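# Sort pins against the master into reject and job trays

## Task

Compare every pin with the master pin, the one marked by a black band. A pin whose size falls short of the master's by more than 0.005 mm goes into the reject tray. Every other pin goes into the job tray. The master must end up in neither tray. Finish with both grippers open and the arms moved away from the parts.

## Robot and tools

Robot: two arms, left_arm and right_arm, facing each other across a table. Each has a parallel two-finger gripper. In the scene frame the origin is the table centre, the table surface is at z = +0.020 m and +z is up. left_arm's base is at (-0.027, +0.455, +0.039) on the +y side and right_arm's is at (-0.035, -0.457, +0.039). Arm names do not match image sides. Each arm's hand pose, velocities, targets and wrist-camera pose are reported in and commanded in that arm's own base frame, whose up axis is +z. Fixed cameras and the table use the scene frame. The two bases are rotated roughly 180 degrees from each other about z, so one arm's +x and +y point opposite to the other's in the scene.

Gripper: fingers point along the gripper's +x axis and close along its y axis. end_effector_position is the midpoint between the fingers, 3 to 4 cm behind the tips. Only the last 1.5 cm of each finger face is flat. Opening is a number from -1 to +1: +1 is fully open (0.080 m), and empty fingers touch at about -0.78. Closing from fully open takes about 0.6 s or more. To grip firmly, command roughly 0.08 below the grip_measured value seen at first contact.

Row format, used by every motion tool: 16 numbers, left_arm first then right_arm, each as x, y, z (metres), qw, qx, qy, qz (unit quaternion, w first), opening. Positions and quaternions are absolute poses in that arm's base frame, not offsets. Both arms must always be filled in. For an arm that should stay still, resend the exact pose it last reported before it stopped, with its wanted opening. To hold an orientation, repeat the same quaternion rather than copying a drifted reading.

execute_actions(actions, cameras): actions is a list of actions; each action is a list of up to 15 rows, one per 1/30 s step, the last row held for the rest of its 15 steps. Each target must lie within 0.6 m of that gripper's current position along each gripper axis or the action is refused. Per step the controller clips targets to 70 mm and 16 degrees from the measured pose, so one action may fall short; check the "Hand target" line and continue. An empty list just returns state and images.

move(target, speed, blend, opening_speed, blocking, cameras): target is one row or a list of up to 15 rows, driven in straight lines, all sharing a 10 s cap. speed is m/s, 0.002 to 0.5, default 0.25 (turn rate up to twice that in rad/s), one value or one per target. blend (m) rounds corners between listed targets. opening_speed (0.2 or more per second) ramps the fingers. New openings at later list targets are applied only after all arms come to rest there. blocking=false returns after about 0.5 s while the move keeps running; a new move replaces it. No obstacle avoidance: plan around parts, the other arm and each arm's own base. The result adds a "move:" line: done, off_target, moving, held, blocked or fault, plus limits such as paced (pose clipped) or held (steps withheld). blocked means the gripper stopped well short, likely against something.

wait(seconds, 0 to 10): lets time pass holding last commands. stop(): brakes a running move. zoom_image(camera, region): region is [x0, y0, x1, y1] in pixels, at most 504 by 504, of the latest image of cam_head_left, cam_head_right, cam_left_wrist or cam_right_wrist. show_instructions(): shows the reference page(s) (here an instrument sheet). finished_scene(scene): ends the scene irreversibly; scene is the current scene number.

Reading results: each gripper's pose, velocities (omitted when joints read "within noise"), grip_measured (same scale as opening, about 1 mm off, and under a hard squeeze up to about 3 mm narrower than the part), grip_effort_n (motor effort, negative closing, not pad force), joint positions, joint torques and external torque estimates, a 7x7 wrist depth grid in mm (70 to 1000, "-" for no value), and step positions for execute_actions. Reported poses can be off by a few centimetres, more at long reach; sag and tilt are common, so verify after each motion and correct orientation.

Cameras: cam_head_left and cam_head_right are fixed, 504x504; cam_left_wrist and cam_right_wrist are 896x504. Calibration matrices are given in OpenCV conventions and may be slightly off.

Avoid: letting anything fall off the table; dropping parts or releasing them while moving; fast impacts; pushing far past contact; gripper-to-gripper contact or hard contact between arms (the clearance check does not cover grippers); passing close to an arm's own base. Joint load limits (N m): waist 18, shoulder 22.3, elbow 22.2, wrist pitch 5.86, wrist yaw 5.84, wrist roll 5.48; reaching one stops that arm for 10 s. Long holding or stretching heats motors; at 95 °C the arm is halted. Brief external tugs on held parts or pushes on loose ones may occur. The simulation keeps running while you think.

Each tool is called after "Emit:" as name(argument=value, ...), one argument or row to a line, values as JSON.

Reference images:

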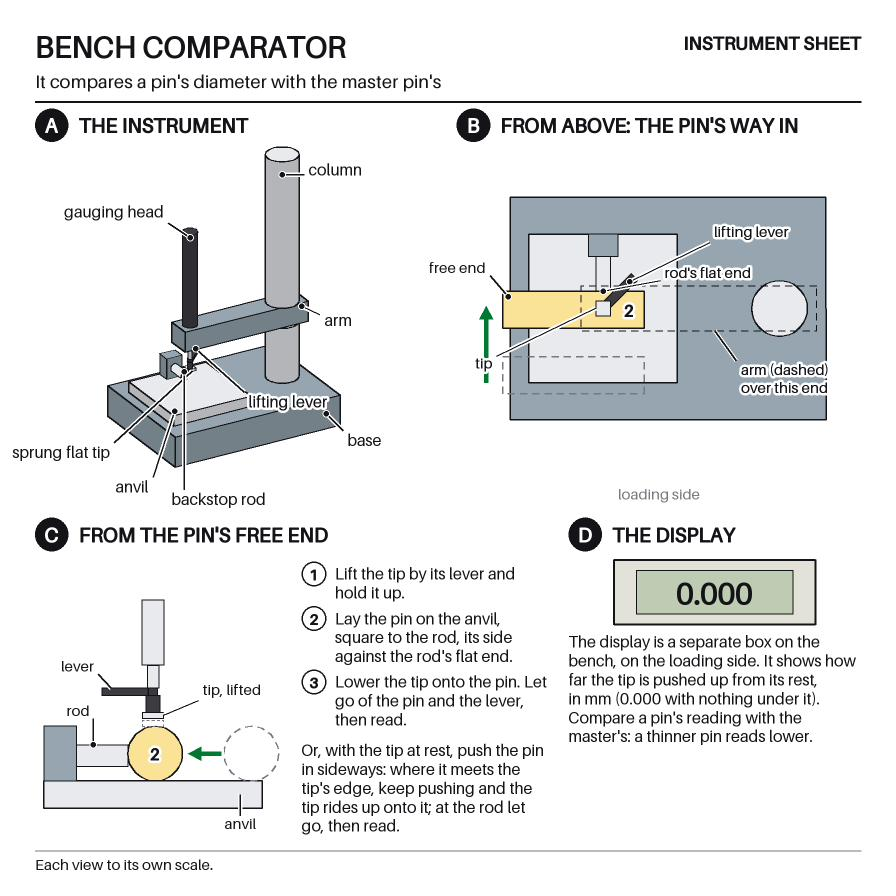

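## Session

Emit:
execute_actions(
  actions=[],
)

Emit:
zoom_image(
  camera="cam_head_left",
  region=[110, 150, 440, 390],
)

Emit:
zoom_image(
  camera="cam_head_right",
  region=[110, 150, 440, 390],
)

Scene clock: 0.00 s.
left_arm: end_effector_position=(+0.3970, -0.1193, +0.1140) grip_measured=+0.982 grip_effort_n=n/a end_effector_quat_wxyz=(+0.892, -0.141, +0.415, +0.116) | right_arm: end_effector_position=(+0.3622, +0.1718, +0.2978) grip_measured=+0.984 grip_effort_n=n/a end_effector_quat_wxyz=(+0.872, +0.229, +0.362, +0.238)
Joint positions: left_arm=[-0.414 1.693 1.13 -0.398 -0.341 -0.693 0.079] | right_arm=[0.305 1.41 1.37 -0.555 -0.374 0.492 0.079]
Joint velocities: within noise
Joint torques (N m): no reading
External joint torques (N m): no reading
Motor temperatures (°C): left_arm=[29 28 30 32 33 31] | right_arm=[28 28 28 30 33 34]
Heat: left arm: hottest wrist yaw 33 °C (+0.0 °C/min); right arm: hottest wrist roll 34 °C (+0.0 °C/min).
Wrist depth (mm): cam_left_wrist=[224 236 248 265 285 303 332 / 213 224 234 248 265 287 308 / 203 212 222 233 250 261 287 / 194 201 211 222 236 250 268 / 186 192 201 211 220 237 253 / - 76 194 202 210 88 243 / - - 187 193 203 84 -] | cam_right_wrist=[- - - - 495 215 164 / - - - - 213 370 339 / - - - - 435 354 324 / - - - - 399 349 306 / - - - - 393 97 290 / - 80 - - 371 80 - / - - - 400 349 81 -]
Hand target: left_arm +0.3974, -0.1194, +0.1151; +0.892, -0.141, +0.413, +0.115 | right_arm +0.3620, +0.1718, +0.2995; +0.872, +0.229, +0.359, +0.239
Tool commands: left_gripper/opening=+0.982314 right_gripper/opening=+0.984109
camera_calibration:
cam_left_wrist: T_world_to_cam=[[0.30467, -0.932976, 0.191657, -0.247877], [-0.876012, -0.353472, -0.328118, 0.375322], [0.373871, -0.0679262, -0.92499, 0.0286819], [0, 0, 0, 1]] pos_world=[0.393584, -0.0966491, 0.197188]
cam_right_wrist: T_world_to_cam=[[0.201329, -0.806201, -0.556333, 0.235129], [-0.920285, 0.038836, -0.389316, 0.467708], [0.335473, 0.590366, -0.734116, 0.0749307], [0, 0, 0, 1]] pos_world=[0.357949, 0.127161, 0.367904]

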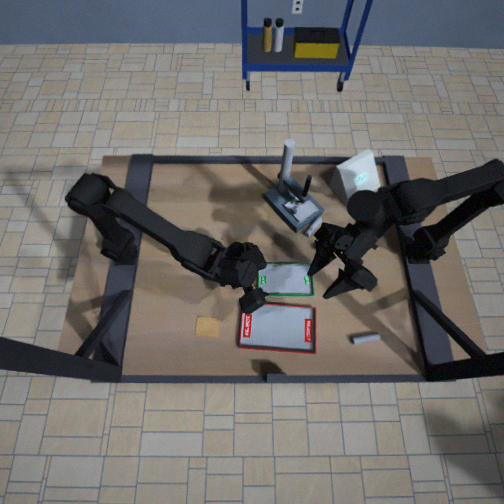

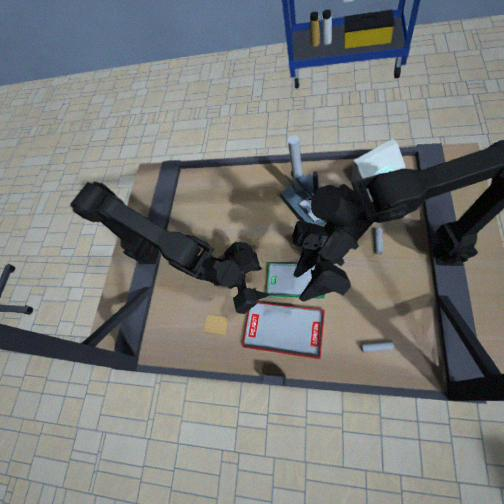

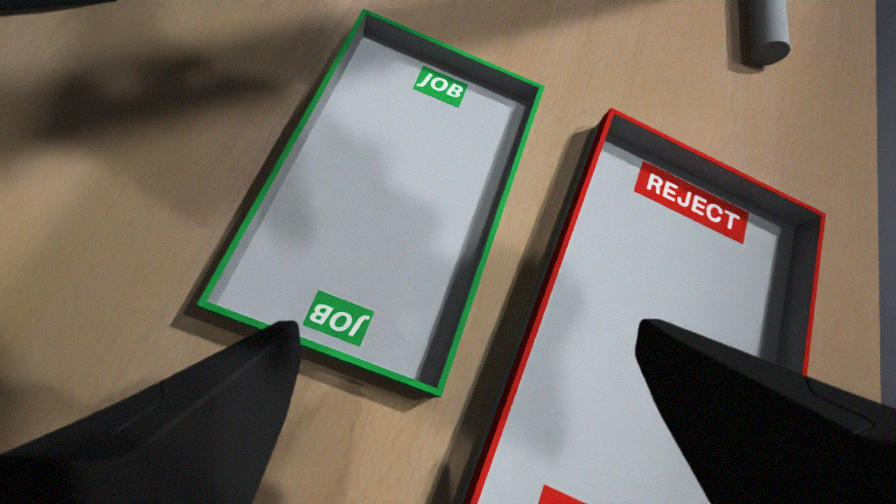

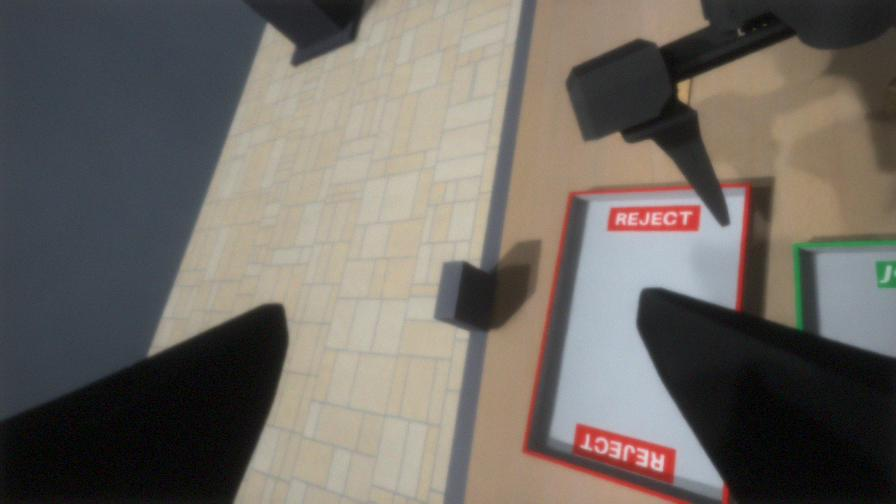

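Scaled by 1.527 from the camera's 504x504 image, which has a finer 720x720 frame.

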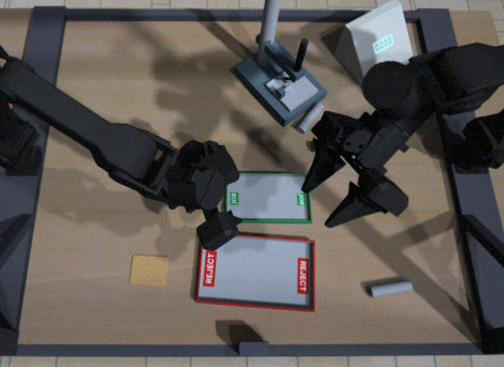

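Scaled by 1.527 from the camera's 504x504 image, which has a finer 720x720 frame.

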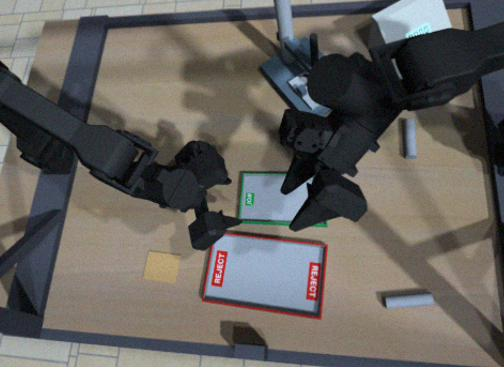

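Emit:
move(
  target=[
    [0.22, 0.02, 0.25, 0.866, 0, 0.5, 0, 0.0, 0.25, 0.0, 0.30, 0.866, 0, 0.5, 0, 0.98],
  ],
)

Emit:
zoom_image(
  camera="cam_head_left",
  region=[200, 150, 440, 390],
)

Scene clock: 9.33 s.
left_arm: end_effector_position=(+0.2191, +0.0199, +0.2458) grip_measured=+0.003 grip_effort_n=-18.4 end_effector_quat_wxyz=(+0.863, +0.000, +0.505, +0.001) | right_arm: end_effector_position=(+0.2511, +0.0010, +0.2953) grip_measured=+0.984 grip_effort_n=-19.8 end_effector_quat_wxyz=(+0.862, +0.002, +0.507, +0.001)
Joint positions: left_arm=[0.134 1.033 1.226 -1.256 0.063 0.116 0.035] | right_arm=[0.003 1.227 1.547 -1.382 -0.002 0.004 0.079]
Joint velocities: within noise
Joint torques (N m): left_arm=[0.26 -2.36 7.24 0.9 0.22 0.08] | right_arm=[-0.22 -4.76 7.21 0.88 0.11 -0.14]
External joint torques (N m): left_arm=[0.26 -0.31 1.36 -0.21 0.18 0.08] | right_arm=[-0.22 -1.74 1.66 -0.22 0.11 -0.14]
Motor temperatures (°C): left_arm=[29 30 30 33 33 31] | right_arm=[28 29 31 32 33 34]
Heat: left arm: hottest wrist pitch 33 °C (+6.4 °C/min); right arm: hottest wrist roll 34 °C (+0.0 °C/min).
Wrist depth (mm): cam_left_wrist=[367 350 375 378 380 385 390 / 358 360 365 369 371 375 380 / 349 352 357 359 363 365 370 / 340 343 347 347 352 357 363 / 332 336 340 342 346 348 353 / 324 328 - 333 81 343 346 / - - - 326 80 - -] | cam_right_wrist=[394 397 402 407 411 415 285 / 387 390 395 400 402 364 408 / 381 385 388 393 367 358 401 / 377 380 383 387 386 392 396 / 372 373 376 379 382 97 358 / - 80 370 374 377 80 - / - - 366 368 370 81 -]
Hand target: left_arm +0.2200, +0.0200, +0.2500; +0.866, +0.000, +0.500, +0.000 | right_arm +0.2500, +0.0000, +0.3000; +0.866, +0.000, +0.500, +0.000
Off the commanded pose: left_arm 0.004 m, 1 deg | right_arm 0.005 m, 1 deg.
move: done
camera_calibration:
cam_left_wrist: T_world_to_cam=[[-0.00896545, -0.999252, 0.0376074, 0.0188685], [-0.984527, 0.00223887, -0.175219, 0.291062], [0.175004, -0.0385965, -0.983811, 0.284075], [0, 0, 0, 1]] pos_world=[0.237014, 0.029167, 0.329766]
cam_right_wrist: T_world_to_cam=[[-0.0419911, -0.998617, 0.0316344, 0.00613793], [-0.988051, 0.0368056, -0.149668, 0.317382], [0.148297, -0.0375411, -0.98823, 0.333895], [0, 0, 0, 1]] pos_world=[0.264331, 0.0069828, 0.377272]

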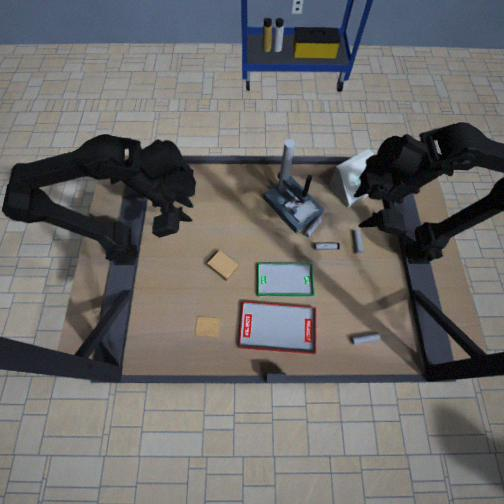

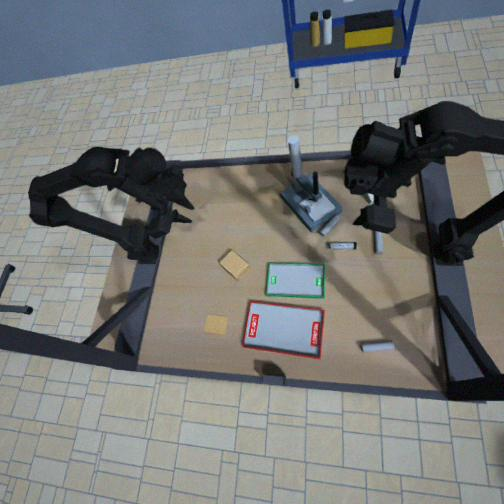

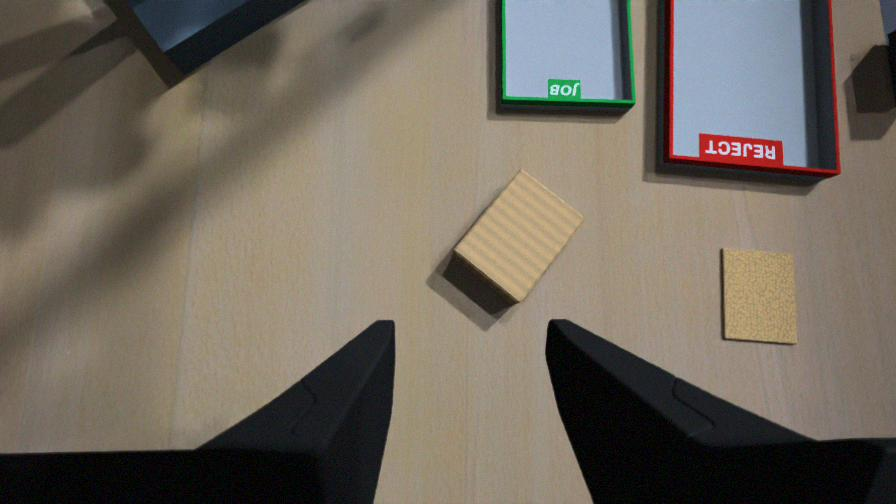

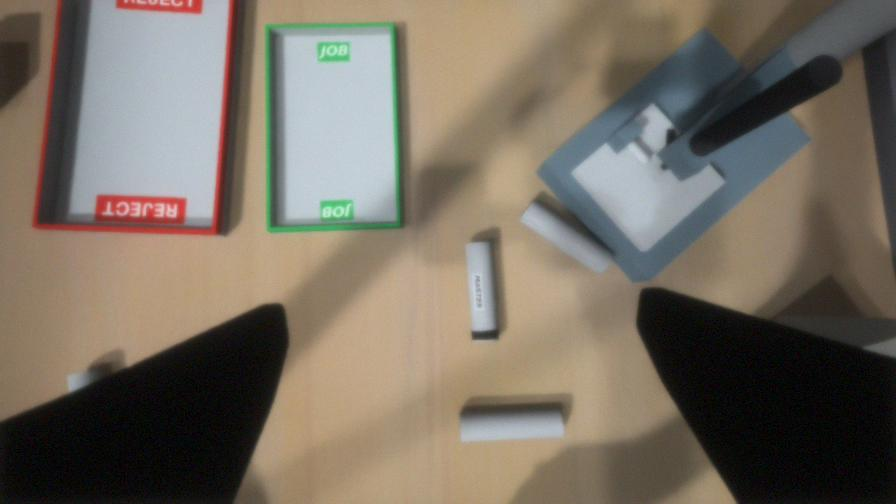

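Scaled by 2.100 from the camera's 504x504 image, which has a finer 720x720 frame.

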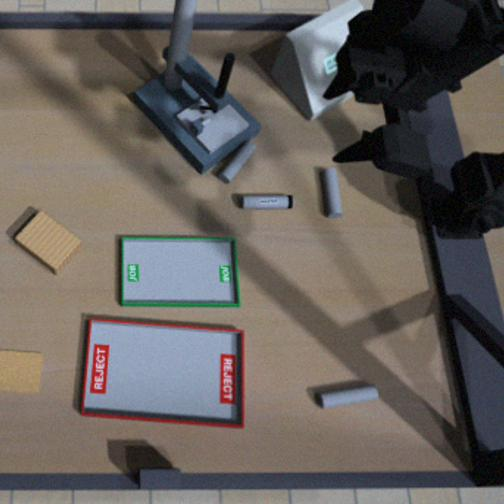

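Emit:
move(
  target=[
    [0.22, 0.02, 0.25, 0.866, 0, 0.5, 0, 0.0, 0.25, -0.0356, 0.06, 0.866, 0, 0.5, 0, 0.0],
  ],
  cameras=["cam_right_wrist"],
)

Scene clock: 27.93 s.
left_arm: end_effector_position=(+0.2191, +0.0198, +0.2459) grip_measured=+0.003 grip_effort_n=-18.4 end_effector_quat_wxyz=(+0.863, +0.000, +0.505, +0.001) | right_arm: end_effector_position=(+0.2518, -0.0358, +0.0637) grip_measured=+0.004 grip_effort_n=-19.8 end_effector_quat_wxyz=(+0.868, -0.001, +0.496, -0.002)
Joint positions: left_arm=[0.134 1.033 1.227 -1.256 0.063 0.117 0.035] | right_arm=[-0.198 1.14 0.529 -0.434 -0.097 -0.171 0.035]
Joint velocities: within noise
Joint torques (N m): left_arm=[0.3 -2.36 7.22 0.91 0.21 0.1] | right_arm=[-0.22 -2.97 5.7 1.15 -0.17 -0.13]
External joint torques (N m): left_arm=[0.29 -0.33 1.36 -0.21 0.17 0.1] | right_arm=[-0.21 -0.08 -0.31 0.05 -0.11 -0.13]
Motor temperatures (°C): left_arm=[29 30 32 33 33 31] | right_arm=[28 30 32 33 33 34]
Heat: left arm: hottest wrist pitch 33 °C (+2.1 °C/min); right arm: hottest wrist roll 34 °C (+0.0 °C/min).
Wrist depth (mm): cam_left_wrist=[367 349 374 378 381 385 392 / 358 361 363 370 372 374 381 / 349 352 354 361 363 367 372 / 340 343 347 348 352 356 362 / 332 336 339 342 346 349 353 / 324 329 - 334 81 344 345 / - - - 326 80 - -] | cam_right_wrist=[157 158 162 164 165 140 126 / 156 157 159 160 154 143 132 / 154 154 155 140 158 147 142 / 150 151 152 137 155 156 157 / 148 148 149 136 96 153 154 / 145 - - 147 90 - - / - - - 145 - - -]
Hand target: left_arm +0.2199, +0.0199, +0.2501; +0.866, +0.000, +0.500, +0.000 | right_arm +0.2499, -0.0356, +0.0600; +0.866, +0.000, +0.500, +0.000
Off the commanded pose: left_arm 0.004 m, 1 deg | right_arm 0.004 m, 1 deg.
move: done
camera_calibration:
cam_right_wrist: T_world_to_cam=[[-0.045672, -0.998251, 0.037533, -0.0227259], [-0.983863, 0.0384436, -0.174744, 0.285348], [0.172995, -0.0449082, -0.983898, 0.0967331], [0, 0, 0, 1]] pos_world=[0.262971, -0.0293118, 0.145891]
Images, in order (width x height): cam_right_wrist 896x504.

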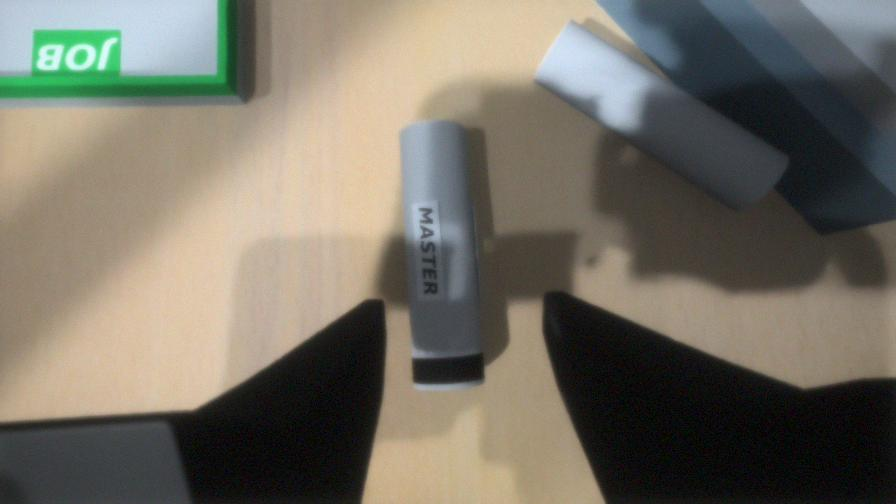

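Emit:
move(
  target=[
    [0.22, 0.02, 0.25, 0.866, 0, 0.5, 0, 0.0, 0.2495, -0.0316, 0.028, 0.866, 0, 0.5, 0, 0.0],
  ],
  speed=0.06,
  cameras=["cam_right_wrist"],
)

Emit:
move(
  target=[
    [0.22, 0.02, 0.25, 0.866, 0, 0.5, 0, 0.0, 0.2495, -0.0316, 0.025, 0.866, 0, 0.5, 0, 0.0],
  ],
  speed=0.03,
  cameras=["cam_right_wrist"],
)

Scene clock: 40.70 s.
left_arm: end_effector_position=(+0.2191, +0.0198, +0.2459) grip_measured=+0.003 grip_effort_n=-18.4 end_effector_quat_wxyz=(+0.863, +0.000, +0.505, +0.001) | right_arm: end_effector_position=(+0.2516, -0.0323, +0.0315) grip_measured=+0.004 grip_effort_n=-19.8 end_effector_quat_wxyz=(+0.869, -0.001, +0.495, +0.000)
Joint positions: left_arm=[0.134 1.033 1.227 -1.256 0.063 0.117 0.035] | right_arm=[-0.182 1.218 0.429 -0.255 -0.092 -0.159 0.035]
Joint velocities: within noise
Joint torques (N m): left_arm=[0.3 -2.35 7.21 0.91 0.2 0.1] | right_arm=[0.22 -3.09 5.32 1.16 0.05 0.13]
External joint torques (N m): left_arm=[0.29 -0.27 1.37 -0.19 0.17 0.1] | right_arm=[0.23 -0.07 -0.31 0.05 0.11 0.13]
Motor temperatures (°C): left_arm=[29 29 32 34 33 31] | right_arm=[28 30 33 33 33 34]
Heat: left arm: hottest wrist pitch 34 °C (+2.9 °C/min); right arm: hottest wrist roll 34 °C (+0.0 °C/min).
Wrist depth (mm): cam_left_wrist=[367 349 374 380 380 385 391 / 357 362 365 370 371 375 379 / 349 353 355 360 364 366 370 / 341 343 348 348 352 357 364 / 331 336 340 343 346 348 353 / 324 328 - 333 81 343 344 / - - - 327 80 - -] | cam_right_wrist=[122 127 129 130 130 112 113 / 124 125 126 109 128 128 110 / 122 122 123 105 125 126 127 / 119 120 121 103 123 124 125 / 117 118 118 102 97 121 122 / 115 116 - 116 116 - - / - - - 115 115 - -]
Hand target: left_arm +0.2199, +0.0199, +0.2500; +0.866, +0.000, +0.500, +0.000 | right_arm +0.2495, -0.0316, +0.0281; +0.866, +0.000, +0.500, +0.000
Off the commanded pose: left_arm 0.004 m, 1 deg | right_arm 0.004 m, 1 deg.
move: done
camera_calibration:
cam_right_wrist: T_world_to_cam=[[-0.0416446, -0.998477, 0.0361823, -0.0189996], [-0.983887, 0.0346802, -0.175396, 0.279341], [0.173874, -0.0429036, -0.983833, 0.065106], [0, 0, 0, 1]] pos_world=[0.262728, -0.025865, 0.113736]
Images, in order (width x height): cam_right_wrist 896x504.

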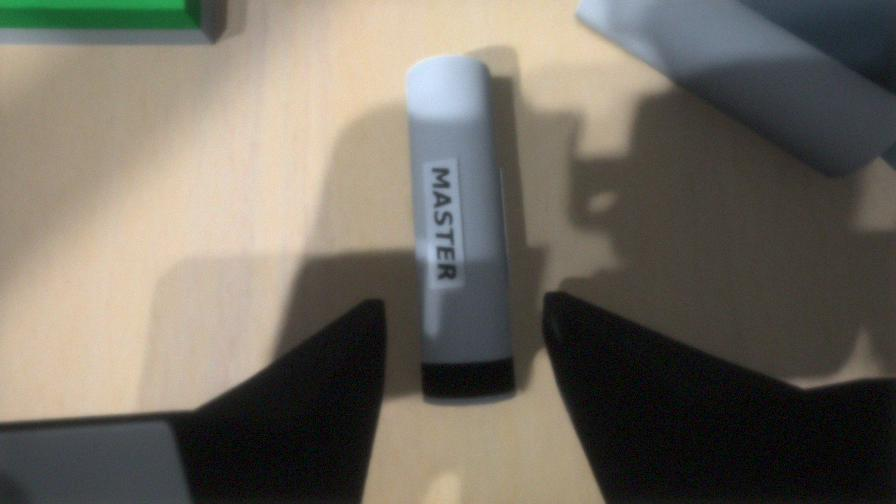

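Scene clock: 41.47 s.
left_arm: end_effector_position=(+0.2191, +0.0198, +0.2459) grip_measured=+0.003 grip_effort_n=-18.4 end_effector_quat_wxyz=(+0.863, +0.000, +0.505, +0.001) | right_arm: end_effector_position=(+0.2516, -0.0323, +0.0285) grip_measured=+0.004 grip_effort_n=-19.8 end_effector_quat_wxyz=(+0.869, -0.001, +0.495, +0.000)
Joint positions: left_arm=[0.134 1.033 1.227 -1.256 0.063 0.117 0.035] | right_arm=[-0.182 1.228 0.42 -0.236 -0.092 -0.159 0.035]
Joint velocities: within noise
Joint torques (N m): left_arm=[0.3 -2.36 7.21 0.91 0.2 0.1] | right_arm=[0.22 -3.11 5.29 1.19 0.05 0.13]
External joint torques (N m): left_arm=[0.29 -0.3 1.34 -0.2 0.17 0.1] | right_arm=[0.23 -0.04 -0.29 0.09 0.1 0.13]
Motor temperatures (°C): left_arm=[29 29 32 34 33 31] | right_arm=[28 30 33 33 33 34]
Heat: left arm: hottest wrist pitch 34 °C (+2.9 °C/min); right arm: hottest wrist roll 34 °C (+0.0 °C/min).
Wrist depth (mm): cam_left_wrist=[367 350 375 379 380 387 391 / 358 362 365 367 372 376 380 / 349 352 355 361 364 367 370 / 340 343 346 348 353 358 364 / 333 335 340 341 346 348 354 / 324 330 - 334 81 343 345 / - - - 326 80 - -] | cam_right_wrist=[122 123 126 127 127 109 109 / 121 122 123 105 125 125 107 / 118 119 120 101 122 123 124 / 116 117 118 100 120 121 122 / 114 115 115 99 97 118 119 / 112 113 - 113 114 - - / - - - 112 112 - -]
Hand target: left_arm +0.2199, +0.0199, +0.2500; +0.866, +0.000, +0.500, +0.000 | right_arm +0.2494, -0.0316, +0.0250; +0.866, +0.000, +0.500, +0.000
Off the commanded pose: left_arm 0.004 m, 1 deg | right_arm 0.004 m, 1 deg.
move: done
camera_calibration:
cam_right_wrist: T_world_to_cam=[[-0.0416446, -0.998477, 0.0361823, -0.0188922], [-0.983887, 0.0346802, -0.175396, 0.278825], [0.173874, -0.0429036, -0.983833, 0.0621277], [0, 0, 0, 1]] pos_world=[0.262743, -0.0258677, 0.110712]
Images, in order (width x height): cam_right_wrist 896x504.

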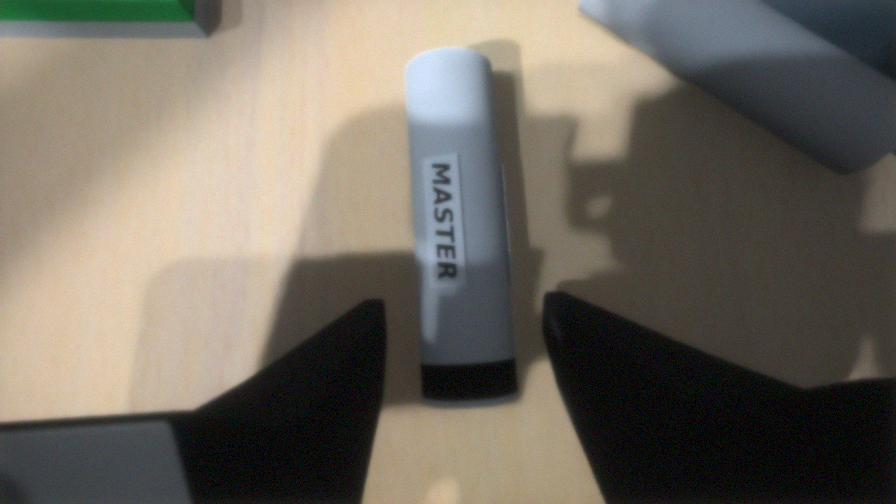

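Emit:
move(
  target=[
    [0.22, 0.02, 0.25, 0.866, 0, 0.5, 0, 0.0, 0.2495, -0.0316, 0.022, 0.866, 0, 0.5, 0, 0.0],
  ],
  speed=0.03,
  cameras=[],
)

Emit:
move(
  target=[
    [0.22, 0.02, 0.25, 0.866, 0, 0.5, 0, 0.0, 0.2495, -0.0316, 0.020, 0.866, 0, 0.5, 0, 0.0],
  ],
  speed=0.03,
  cameras=["cam_right_wrist"],
)

Scene clock: 47.37 s.
left_arm: end_effector_position=(+0.2191, +0.0198, +0.2459) grip_measured=+0.003 grip_effort_n=-18.4 end_effector_quat_wxyz=(+0.863, +0.000, +0.505, +0.001) | right_arm: end_effector_position=(+0.2517, -0.0323, +0.0255) grip_measured=+0.004 grip_effort_n=-19.8 end_effector_quat_wxyz=(+0.869, -0.001, +0.495, +0.000)
Joint positions: left_arm=[0.134 1.033 1.227 -1.256 0.063 0.117 0.035] | right_arm=[-0.182 1.239 0.412 -0.218 -0.092 -0.159 0.035]
Joint velocities: within noise
Joint torques (N m): left_arm=[0.3 -2.35 7.21 0.91 0.21 0.1] | right_arm=[0.22 -3.15 5.23 1.2 0.04 0.13]
External joint torques (N m): left_arm=[0.3 -0.32 1.36 -0.2 0.17 0.09] | right_arm=[0.19 -0.05 -0.35 0.07 0.11 0.13]
Motor temperatures (°C): left_arm=[29 29 33 34 33 31] | right_arm=[28 30 33 34 33 34]
Heat: left arm: hottest wrist pitch 34 °C (+2.5 °C/min); right arm: hottest wrist pitch 34 °C (+5.1 °C/min).
Wrist depth (mm): cam_left_wrist=[367 350 375 379 381 386 392 / 357 362 366 368 371 374 380 / 348 352 357 360 363 367 370 / 340 343 347 348 351 357 363 / 332 335 339 343 347 349 354 / 325 329 - 333 81 343 344 / - - - 326 80 - -] | cam_right_wrist=[120 121 123 124 124 108 104 / 118 119 120 102 122 122 106 / 115 116 117 99 119 121 121 / - 114 115 97 117 117 119 / 111 112 112 95 103 116 116 / 109 110 - 110 111 - - / - - - 109 110 - -]
Hand target: left_arm +0.2199, +0.0199, +0.2500; +0.866, +0.000, +0.500, +0.000 | right_arm +0.2495, -0.0316, +0.0221; +0.866, +0.000, +0.500, +0.000
Off the commanded pose: left_arm 0.004 m, 1 deg | right_arm 0.004 m, 1 deg.
move: done
No camera images: "cameras" was empty.

Scene clock: 48.07 s.
left_arm: end_effector_position=(+0.2191, +0.0198, +0.2459) grip_measured=+0.003 grip_effort_n=-18.4 end_effector_quat_wxyz=(+0.863, +0.000, +0.505, +0.001) | right_arm: end_effector_position=(+0.2517, -0.0323, +0.0234) grip_measured=+0.004 grip_effort_n=-19.3 end_effector_quat_wxyz=(+0.869, -0.001, +0.496, +0.000)
Joint positions: left_arm=[0.134 1.033 1.227 -1.256 0.063 0.117 0.035] | right_arm=[-0.182 1.246 0.407 -0.205 -0.092 -0.159 0.035]
Joint velocities: within noise
Joint torques (N m): left_arm=[0.29 -2.36 7.21 0.91 0.21 0.1] | right_arm=[0.21 -3.13 5.19 1.18 0.04 0.13]
External joint torques (N m): left_arm=[0.29 -0.33 1.36 -0.2 0.17 0.1] | right_arm=[0.2 -0.09 -0.25 0.09 0.1 0.13]
Motor temperatures (°C): left_arm=[29 29 33 34 33 31] | right_arm=[28 30 33 34 33 34]
Heat: left arm: hottest wrist pitch 34 °C (+2.5 °C/min); right arm: hottest wrist pitch 34 °C (+5.0 °C/min).
Wrist depth (mm): cam_left_wrist=[367 350 374 379 381 385 392 / 358 362 366 370 370 376 381 / 348 353 356 361 365 367 372 / 341 343 347 347 352 358 361 / 330 335 339 342 346 348 353 / 324 329 - 333 81 342 344 / - - - 326 80 - -] | cam_right_wrist=[118 119 120 121 122 107 102 / 116 117 118 99 120 121 105 / - 114 115 96 117 119 119 / 111 112 113 95 115 115 117 / 109 110 110 94 111 114 114 / 107 108 - 109 99 - - / - - - 107 - - -]
Hand target: left_arm +0.2199, +0.0199, +0.2500; +0.866, +0.000, +0.500, +0.000 | right_arm +0.2495, -0.0316, +0.0201; +0.866, +0.000, +0.500, +0.000
Off the commanded pose: left_arm 0.004 m, 1 deg | right_arm 0.004 m, 1 deg.
move: done
camera_calibration:
cam_right_wrist: T_world_to_cam=[[-0.0416311, -0.99848, 0.036129, -0.0187186], [-0.983953, 0.0346923, -0.175024, 0.277997], [0.173505, -0.0428357, -0.983901, 0.0572203], [0, 0, 0, 1]] pos_world=[0.262828, -0.0258834, 0.105632]
Images, in order (width x height): cam_right_wrist 896x504.

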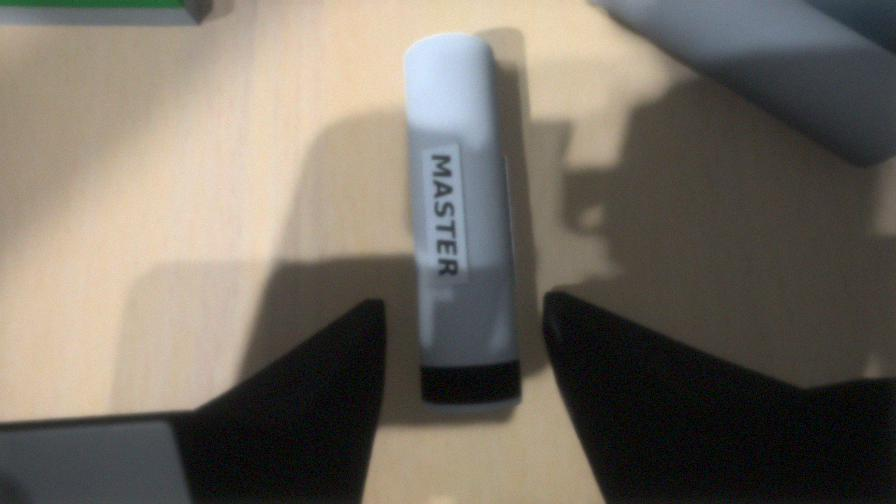

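Emit:
move(
  target=[
    [0.22, 0.02, 0.25, 0.866, 0, 0.5, 0, 0.0, 0.2495, -0.0316, 0.018, 0.866, 0, 0.5, 0, 0.0],
  ],
  speed=0.03,
  cameras=["cam_right_wrist"],
)

Scene clock: 53.53 s.
left_arm: end_effector_position=(+0.2191, +0.0198, +0.2459) grip_measured=+0.003 grip_effort_n=-18.4 end_effector_quat_wxyz=(+0.863, +0.000, +0.505, +0.001) | right_arm: end_effector_position=(+0.2523, -0.0324, +0.0225) grip_measured=+0.004 grip_effort_n=-19.8 end_effector_quat_wxyz=(+0.869, -0.001, +0.494, +0.000)
Joint positions: left_arm=[0.134 1.033 1.227 -1.256 0.063 0.117 0.035] | right_arm=[-0.182 1.25 0.403 -0.194 -0.092 -0.159 0.035]
Joint velocities: within noise
Joint torques (N m): left_arm=[0.3 -2.36 7.21 0.91 0.2 0.1] | right_arm=[0.22 -2.79 5.02 1.2 0.05 0.13]
External joint torques (N m): left_arm=[0.3 -0.33 1.36 -0.2 0.16 0.1] | right_arm=[0.22 0.32 -0.46 0.09 0.11 0.13]
Motor temperatures (°C): left_arm=[29 29 33 34 33 31] | right_arm=[28 30 33 34 33 34]
Heat: left arm: hottest wrist pitch 34 °C (+2.2 °C/min); right arm: hottest wrist pitch 34 °C (+4.5 °C/min).
Wrist depth (mm): cam_left_wrist=[368 349 375 378 379 384 391 / 359 360 365 369 371 375 381 / 349 353 356 360 365 367 370 / 340 345 348 348 352 357 362 / 333 335 340 342 347 349 354 / 324 328 - 333 81 343 346 / - - - 326 80 - -] | cam_right_wrist=[117 118 120 121 122 106 102 / 116 116 117 99 120 120 104 / - 114 115 96 117 118 118 / 111 112 112 94 114 115 116 / 109 109 110 93 110 113 114 / 107 107 - 108 108 - - / - - - 106 - - -]
Hand target: left_arm +0.2199, +0.0199, +0.2500; +0.866, +0.000, +0.500, +0.000 | right_arm +0.2494, -0.0316, +0.0180; +0.866, +0.000, +0.500, +0.000
Off the commanded pose: left_arm 0.004 m, 1 deg | right_arm 0.005 m, 1 deg.
move: done
camera_calibration:
cam_right_wrist: T_world_to_cam=[[-0.0417676, -0.998454, 0.0366619, -0.0187499], [-0.983289, 0.0345702, -0.178739, 0.278358], [0.177195, -0.0435147, -0.983213, 0.0552607], [0, 0, 0, 1]] pos_world=[0.263131, -0.0259391, 0.104774]
Images, in order (width x height): cam_right_wrist 896x504.

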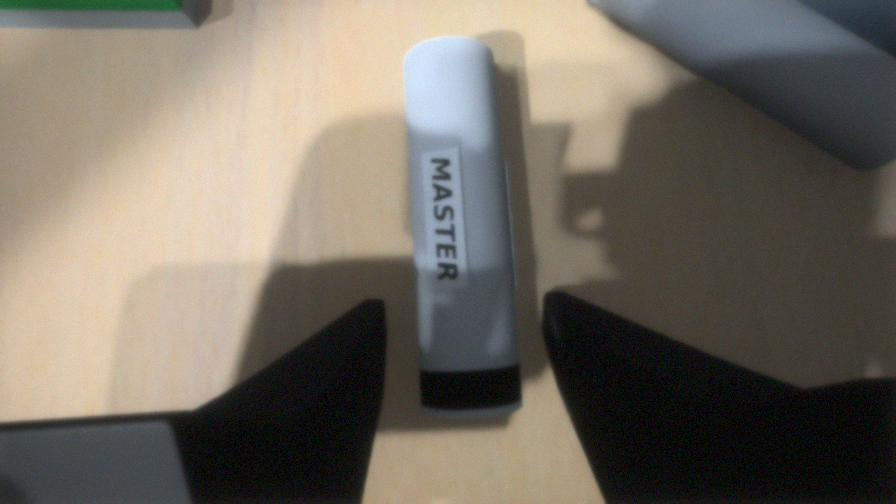

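Emit:
move(
  target=[
    [0.22, 0.02, 0.25, 0.866, 0, 0.5, 0, 0.0, 0.2495, -0.0316, 0.0195, 0.866, 0, 0.5, 0, -0.6],
    [0.22, 0.02, 0.25, 0.866, 0, 0.5, 0, 0.0, 0.2495, -0.0316, 0.15, 0.866, 0, 0.5, 0, -0.6],
    [0.22, 0.02, 0.25, 0.866, 0, 0.5, 0, 0.0, 0.287, -0.147, 0.16, 0.7817, 0.2153, 0.4513, -0.3728, -0.6],
  ],
  speed=[0.03,0.15,0.2],
  opening_speed=0.8,
)

Scene clock: 66.87 s.
left_arm: end_effector_position=(+0.2191, +0.0198, +0.2459) grip_measured=+0.003 grip_effort_n=-18.4 end_effector_quat_wxyz=(+0.863, +0.000, +0.505, +0.001) | right_arm: end_effector_position=(+0.2836, -0.1440, +0.1540) grip_measured=-0.383 grip_effort_n=-83.5 end_effector_quat_wxyz=(+0.779, +0.214, +0.460, -0.369)
Joint positions: left_arm=[0.134 1.033 1.227 -1.256 0.063 0.117 0.035] | right_arm=[-0.351 1.39 1.085 -0.822 0.252 0.471 0.018]
Joint velocities: within noise
Joint torques (N m): left_arm=[0.3 -2.35 7.2 0.91 0.2 0.09] | right_arm=[-0.2 -5.71 8.68 0.94 0.39 0.13]
External joint torques (N m): left_arm=[0.29 -0.31 1.37 -0.19 0.17 0.09] | right_arm=[-0.21 -0.83 2.46 -0.04 0.23 0.13]
Motor temperatures (°C): left_arm=[29 29 33 34 33 31] | right_arm=[28 30 34 35 33 34]
Heat: left arm: hottest wrist pitch 34 °C (+1.0 °C/min); right arm: hottest wrist pitch 35 °C (+3.0 °C/min).
Wrist depth (mm): cam_left_wrist=[367 348 374 379 381 384 392 / 357 361 366 369 372 376 380 / 347 353 357 359 364 366 371 / 341 343 346 347 352 357 364 / 331 335 341 342 347 349 352 / 324 329 - 333 81 343 344 / - - - 326 80 - -] | cam_right_wrist=[- 137 156 222 258 261 251 / 237 101 155 99 253 257 142 / 233 234 154 96 249 182 146 / 230 204 197 94 244 178 164 / 226 227 196 91 232 191 185 / 224 226 - 93 - - - / - - - 228 - - -]
Hand target: left_arm +0.2199, +0.0199, +0.2500; +0.866, +0.000, +0.500, +0.000 | right_arm +0.2869, -0.1469, +0.1599; +0.782, +0.215, +0.451, -0.373
Off the commanded pose: left_arm 0.004 m, 1 deg | right_arm 0.008 m, 1 deg.
move: done
camera_calibration:
cam_left_wrist: T_world_to_cam=[[-0.00948497, -0.999242, 0.0377503, 0.0188809], [-0.984518, 0.00272398, -0.175262, 0.291044], [0.175027, -0.0388282, -0.983798, 0.284164], [0, 0, 0, 1]] pos_world=[0.236981, 0.0291074, 0.329856]
cam_right_wrist: T_world_to_cam=[[-0.797382, -0.602037, 0.0416381, 0.136963], [-0.600827, 0.785534, -0.148133, 0.331456], [0.0564737, -0.143136, -0.98809, 0.194809], [0, 0, 0, 1]] pos_world=[0.297357, -0.150029, 0.235886]

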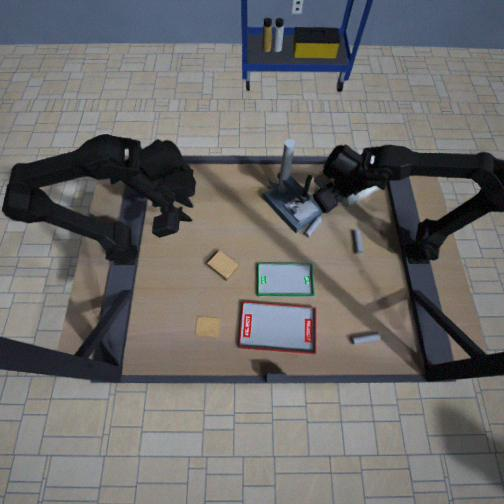

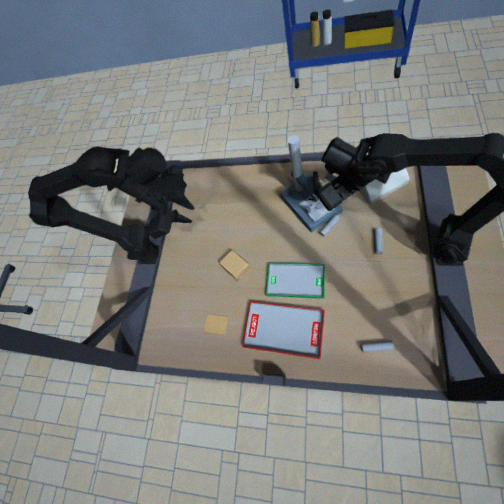

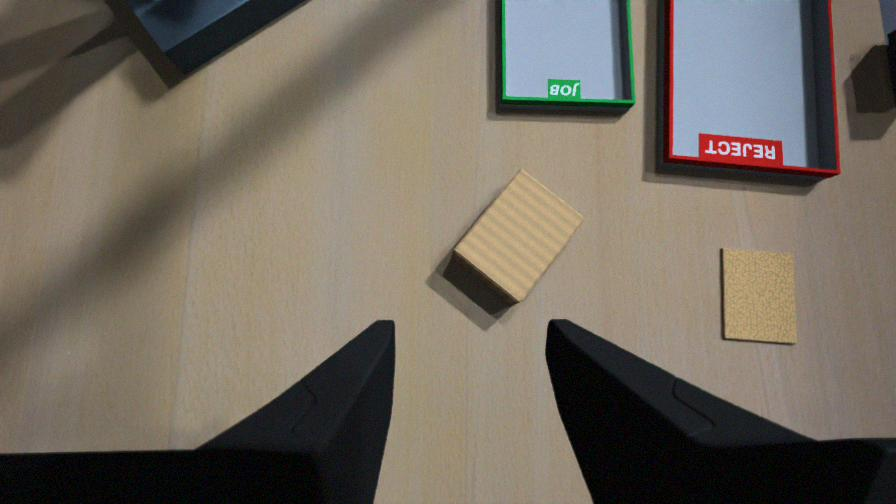

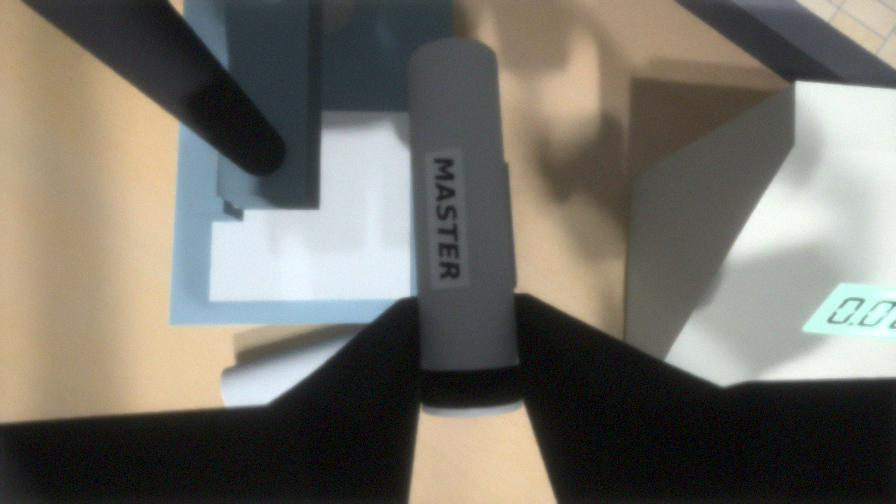

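Emit:
zoom_image(
  camera="cam_right_wrist",
  region=[150, 0, 520, 340],
)

Scaled by 1.362 from the camera's 896x504 image, which has a finer 1280x720 frame.

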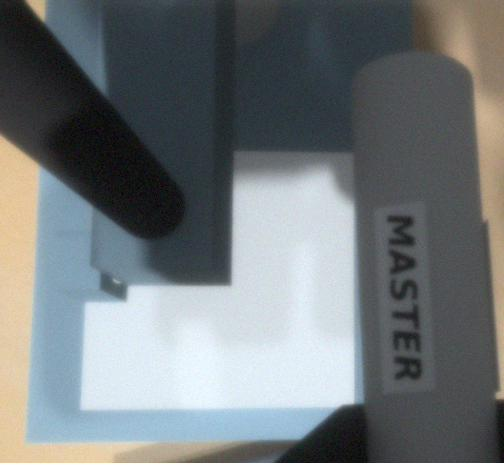

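Emit:
move(
  target=[
    [0.22, 0.02, 0.25, 0.866, 0, 0.5, 0, 0.0, 0.304, -0.134, 0.10, 0.7774, 0.2204, 0.4488, -0.3817, -0.6],
    [0.22, 0.02, 0.25, 0.866, 0, 0.5, 0, 0.0, 0.304, -0.134, 0.073, 0.7774, 0.2204, 0.4488, -0.3817, -0.6],
  ],
  speed=[0.12,0.08],
  cameras=["cam_right_wrist"],
)

Scene clock: 95.87 s.
left_arm: end_effector_position=(+0.2191, +0.0198, +0.2459) grip_measured=+0.003 grip_effort_n=-18.4 end_effector_quat_wxyz=(+0.863, +0.000, +0.505, +0.001) | right_arm: end_effector_position=(+0.3109, -0.1526, +0.1231) grip_measured=-0.383 grip_effort_n=-83.5 end_effector_quat_wxyz=(+0.803, +0.215, +0.380, -0.406)
Joint positions: left_arm=[0.134 1.033 1.227 -1.256 0.063 0.117 0.035] | right_arm=[-0.303 1.44 0.93 -0.485 0.36 0.556 0.018]
Joint velocities: within noise
Joint torques (N m): left_arm=[-0.01 -2.39 5.77 0.99 0.03 0.02] | right_arm=[0.27 -4.99 5.98 0.99 -0.06 0]
External joint torques (N m): left_arm=[-0.03 -0.3 -0.14 -0.14 0 0.02] | right_arm=[0.28 0.31 -0.3 -0.16 -0.27 0.01]
Motor temperatures (°C): left_arm=[29 29 34 34 33 31] | right_arm=[28 34 38 34 33 34]
Heat: left arm: hottest elbow 34 °C (+2.0 °C/min); right arm: hottest elbow 38 °C (+5.0 °C/min).
Wrist depth (mm): cam_left_wrist=[368 351 373 379 381 386 392 / 357 363 365 368 371 376 381 / 348 351 356 360 365 368 371 / 339 343 348 346 352 358 363 / 332 335 340 343 346 348 354 / 325 329 - 333 81 342 345 / - - - 328 80 - -] | cam_right_wrist=[- 251 129 254 255 242 - / - 124 123 210 243 243 239 / - - 118 200 232 233 145 / 219 216 126 182 222 218 145 / 210 182 111 94 104 210 152 / 203 202 - 93 - - - / - - - 192 - - -]
Hand target: left_arm +0.2191, +0.0198, +0.2459; +0.863, +0.000, +0.505, +0.001 | right_arm +0.3103, -0.1504, +0.1165; +0.800, +0.215, +0.390, -0.403
Off the commanded pose: left_arm 0.004 m, 1 deg | right_arm 0.054 m, 9 deg.
move: blocked (right_arm; both arms now hold where they are)
camera_calibration:
cam_right_wrist: T_world_to_cam=[[-0.842272, -0.538997, -0.00775674, 0.18449], [-0.511691, 0.803962, -0.303016, 0.344225], [0.169561, -0.251253, -0.952954, 0.105454], [0, 0, 0, 1]] pos_world=[0.313647, -0.150808, 0.206229]
Images, in order (width x height): cam_right_wrist 896x504.

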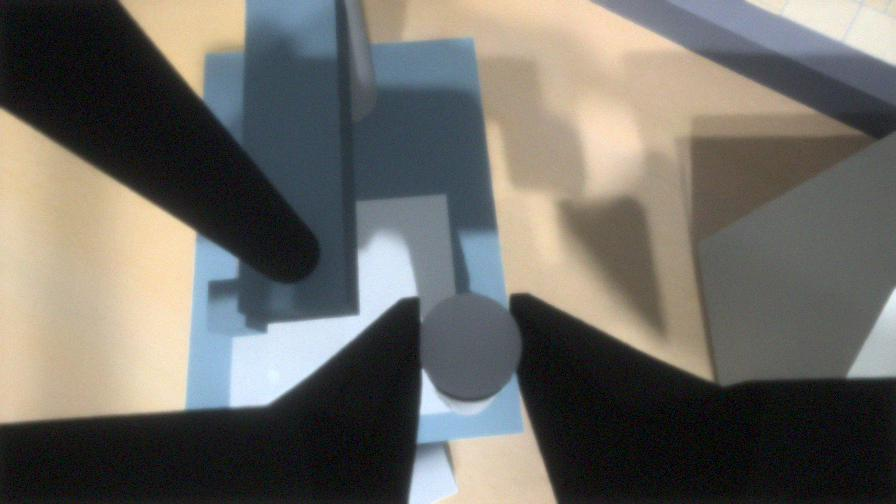

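Emit:
move(
  target=[
    [0.22, 0.02, 0.25, 0.866, 0, 0.5, 0, 0.0, 0.300, -0.140, 0.17, 0.7774, 0.2204, 0.4488, -0.3817, -0.6],
    [0.22, 0.02, 0.25, 0.866, 0, 0.5, 0, 0.0, 0.25, -0.02, 0.17, 0.866, 0, 0.5, 0, -0.6],
  ],
  speed=[0.1,0.15],
)

Scene clock: 112.83 s.
left_arm: end_effector_position=(+0.2191, +0.0198, +0.2459) grip_measured=+0.003 grip_effort_n=-18.4 end_effector_quat_wxyz=(+0.863, +0.000, +0.505, +0.001) | right_arm: end_effector_position=(+0.2510, -0.0213, +0.1675) grip_measured=-0.383 grip_effort_n=-83.5 end_effector_quat_wxyz=(+0.863, +0.002, +0.505, -0.003)
Joint positions: left_arm=[0.134 1.033 1.227 -1.256 0.063 0.117 0.035] | right_arm=[-0.117 1.075 0.923 -0.91 -0.054 -0.095 0.018]
Joint velocities: within noise
Joint torques (N m): left_arm=[0.29 -2.36 7.21 0.91 0.2 0.1] | right_arm=[0.22 -5.13 6.65 1.03 -0.15 -0.13]
External joint torques (N m): left_arm=[0.3 -0.34 1.37 -0.2 0.16 0.1] | right_arm=[0.22 -2.39 0.34 -0.05 -0.11 -0.13]
Motor temperatures (°C): left_arm=[29 29 34 34 33 31] | right_arm=[28 34 37 34 33 34]
Heat: left arm: hottest elbow 34 °C (+1.0 °C/min); right arm: hottest elbow 37 °C (+4.0 °C/min).
Wrist depth (mm): cam_left_wrist=[367 350 374 379 381 387 390 / 359 360 367 369 371 376 378 / 348 352 356 361 364 366 369 / 340 343 346 348 353 357 363 / 333 335 339 343 347 347 353 / 325 328 - 333 81 342 345 / - - - 326 80 - -] | cam_right_wrist=[260 262 266 271 271 229 174 / 257 258 261 265 240 228 239 / 253 255 257 261 248 232 266 / 250 252 254 257 258 259 263 / 246 248 250 94 104 257 259 / 243 245 - 93 - - - / - - - 225 - - -]
Hand target: left_arm +0.2199, +0.0199, +0.2500; +0.866, +0.000, +0.500, +0.000 | right_arm +0.2500, -0.0200, +0.1699; +0.866, +0.000, +0.500, +0.000
Off the commanded pose: left_arm 0.004 m, 1 deg | right_arm 0.003 m, 1 deg.
move: done
camera_calibration:
cam_left_wrist: T_world_to_cam=[[-0.00948497, -0.999242, 0.0377503, 0.0188809], [-0.984518, 0.00272398, -0.175262, 0.291044], [0.175027, -0.0388282, -0.983798, 0.284164], [0, 0, 0, 1]] pos_world=[0.236981, 0.0291074, 0.329856]
cam_right_wrist: T_world_to_cam=[[-0.0503329, -0.998115, 0.035122, -0.0106334], [-0.98727, 0.0444119, -0.152725, 0.299465], [0.150877, -0.0423619, -0.987644, 0.205936], [0, 0, 0, 1]] pos_world=[0.264046, -0.0151893, 0.249501]

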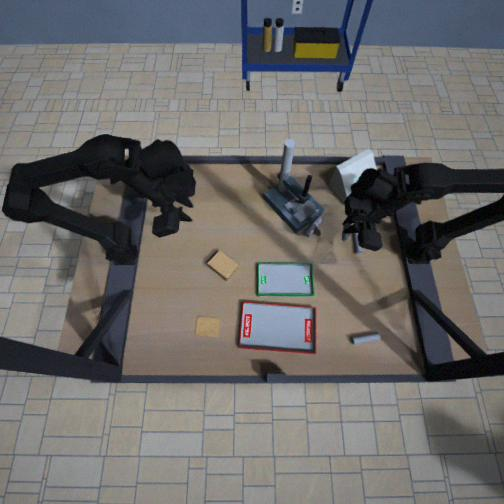

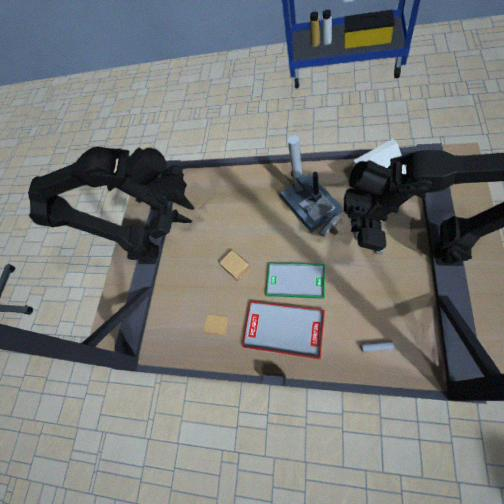

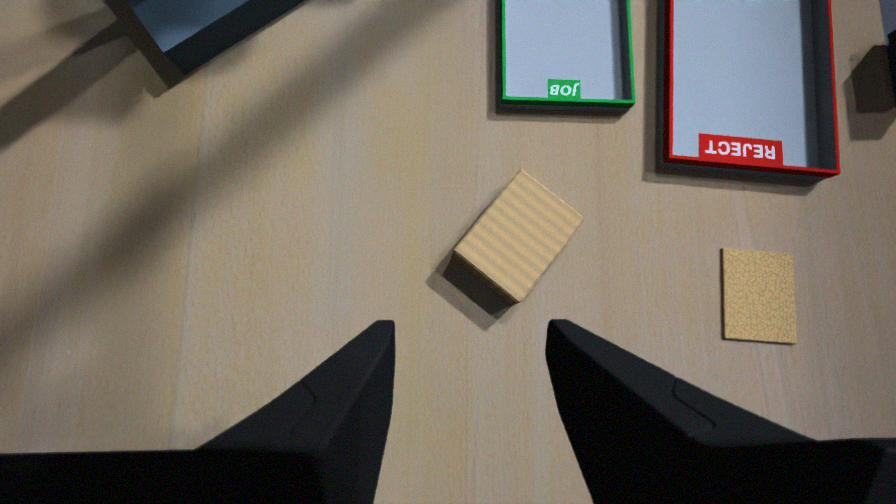

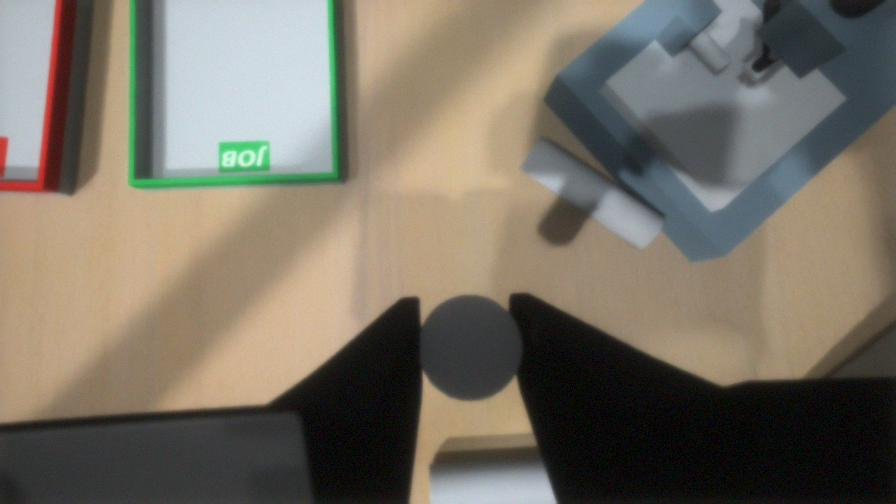

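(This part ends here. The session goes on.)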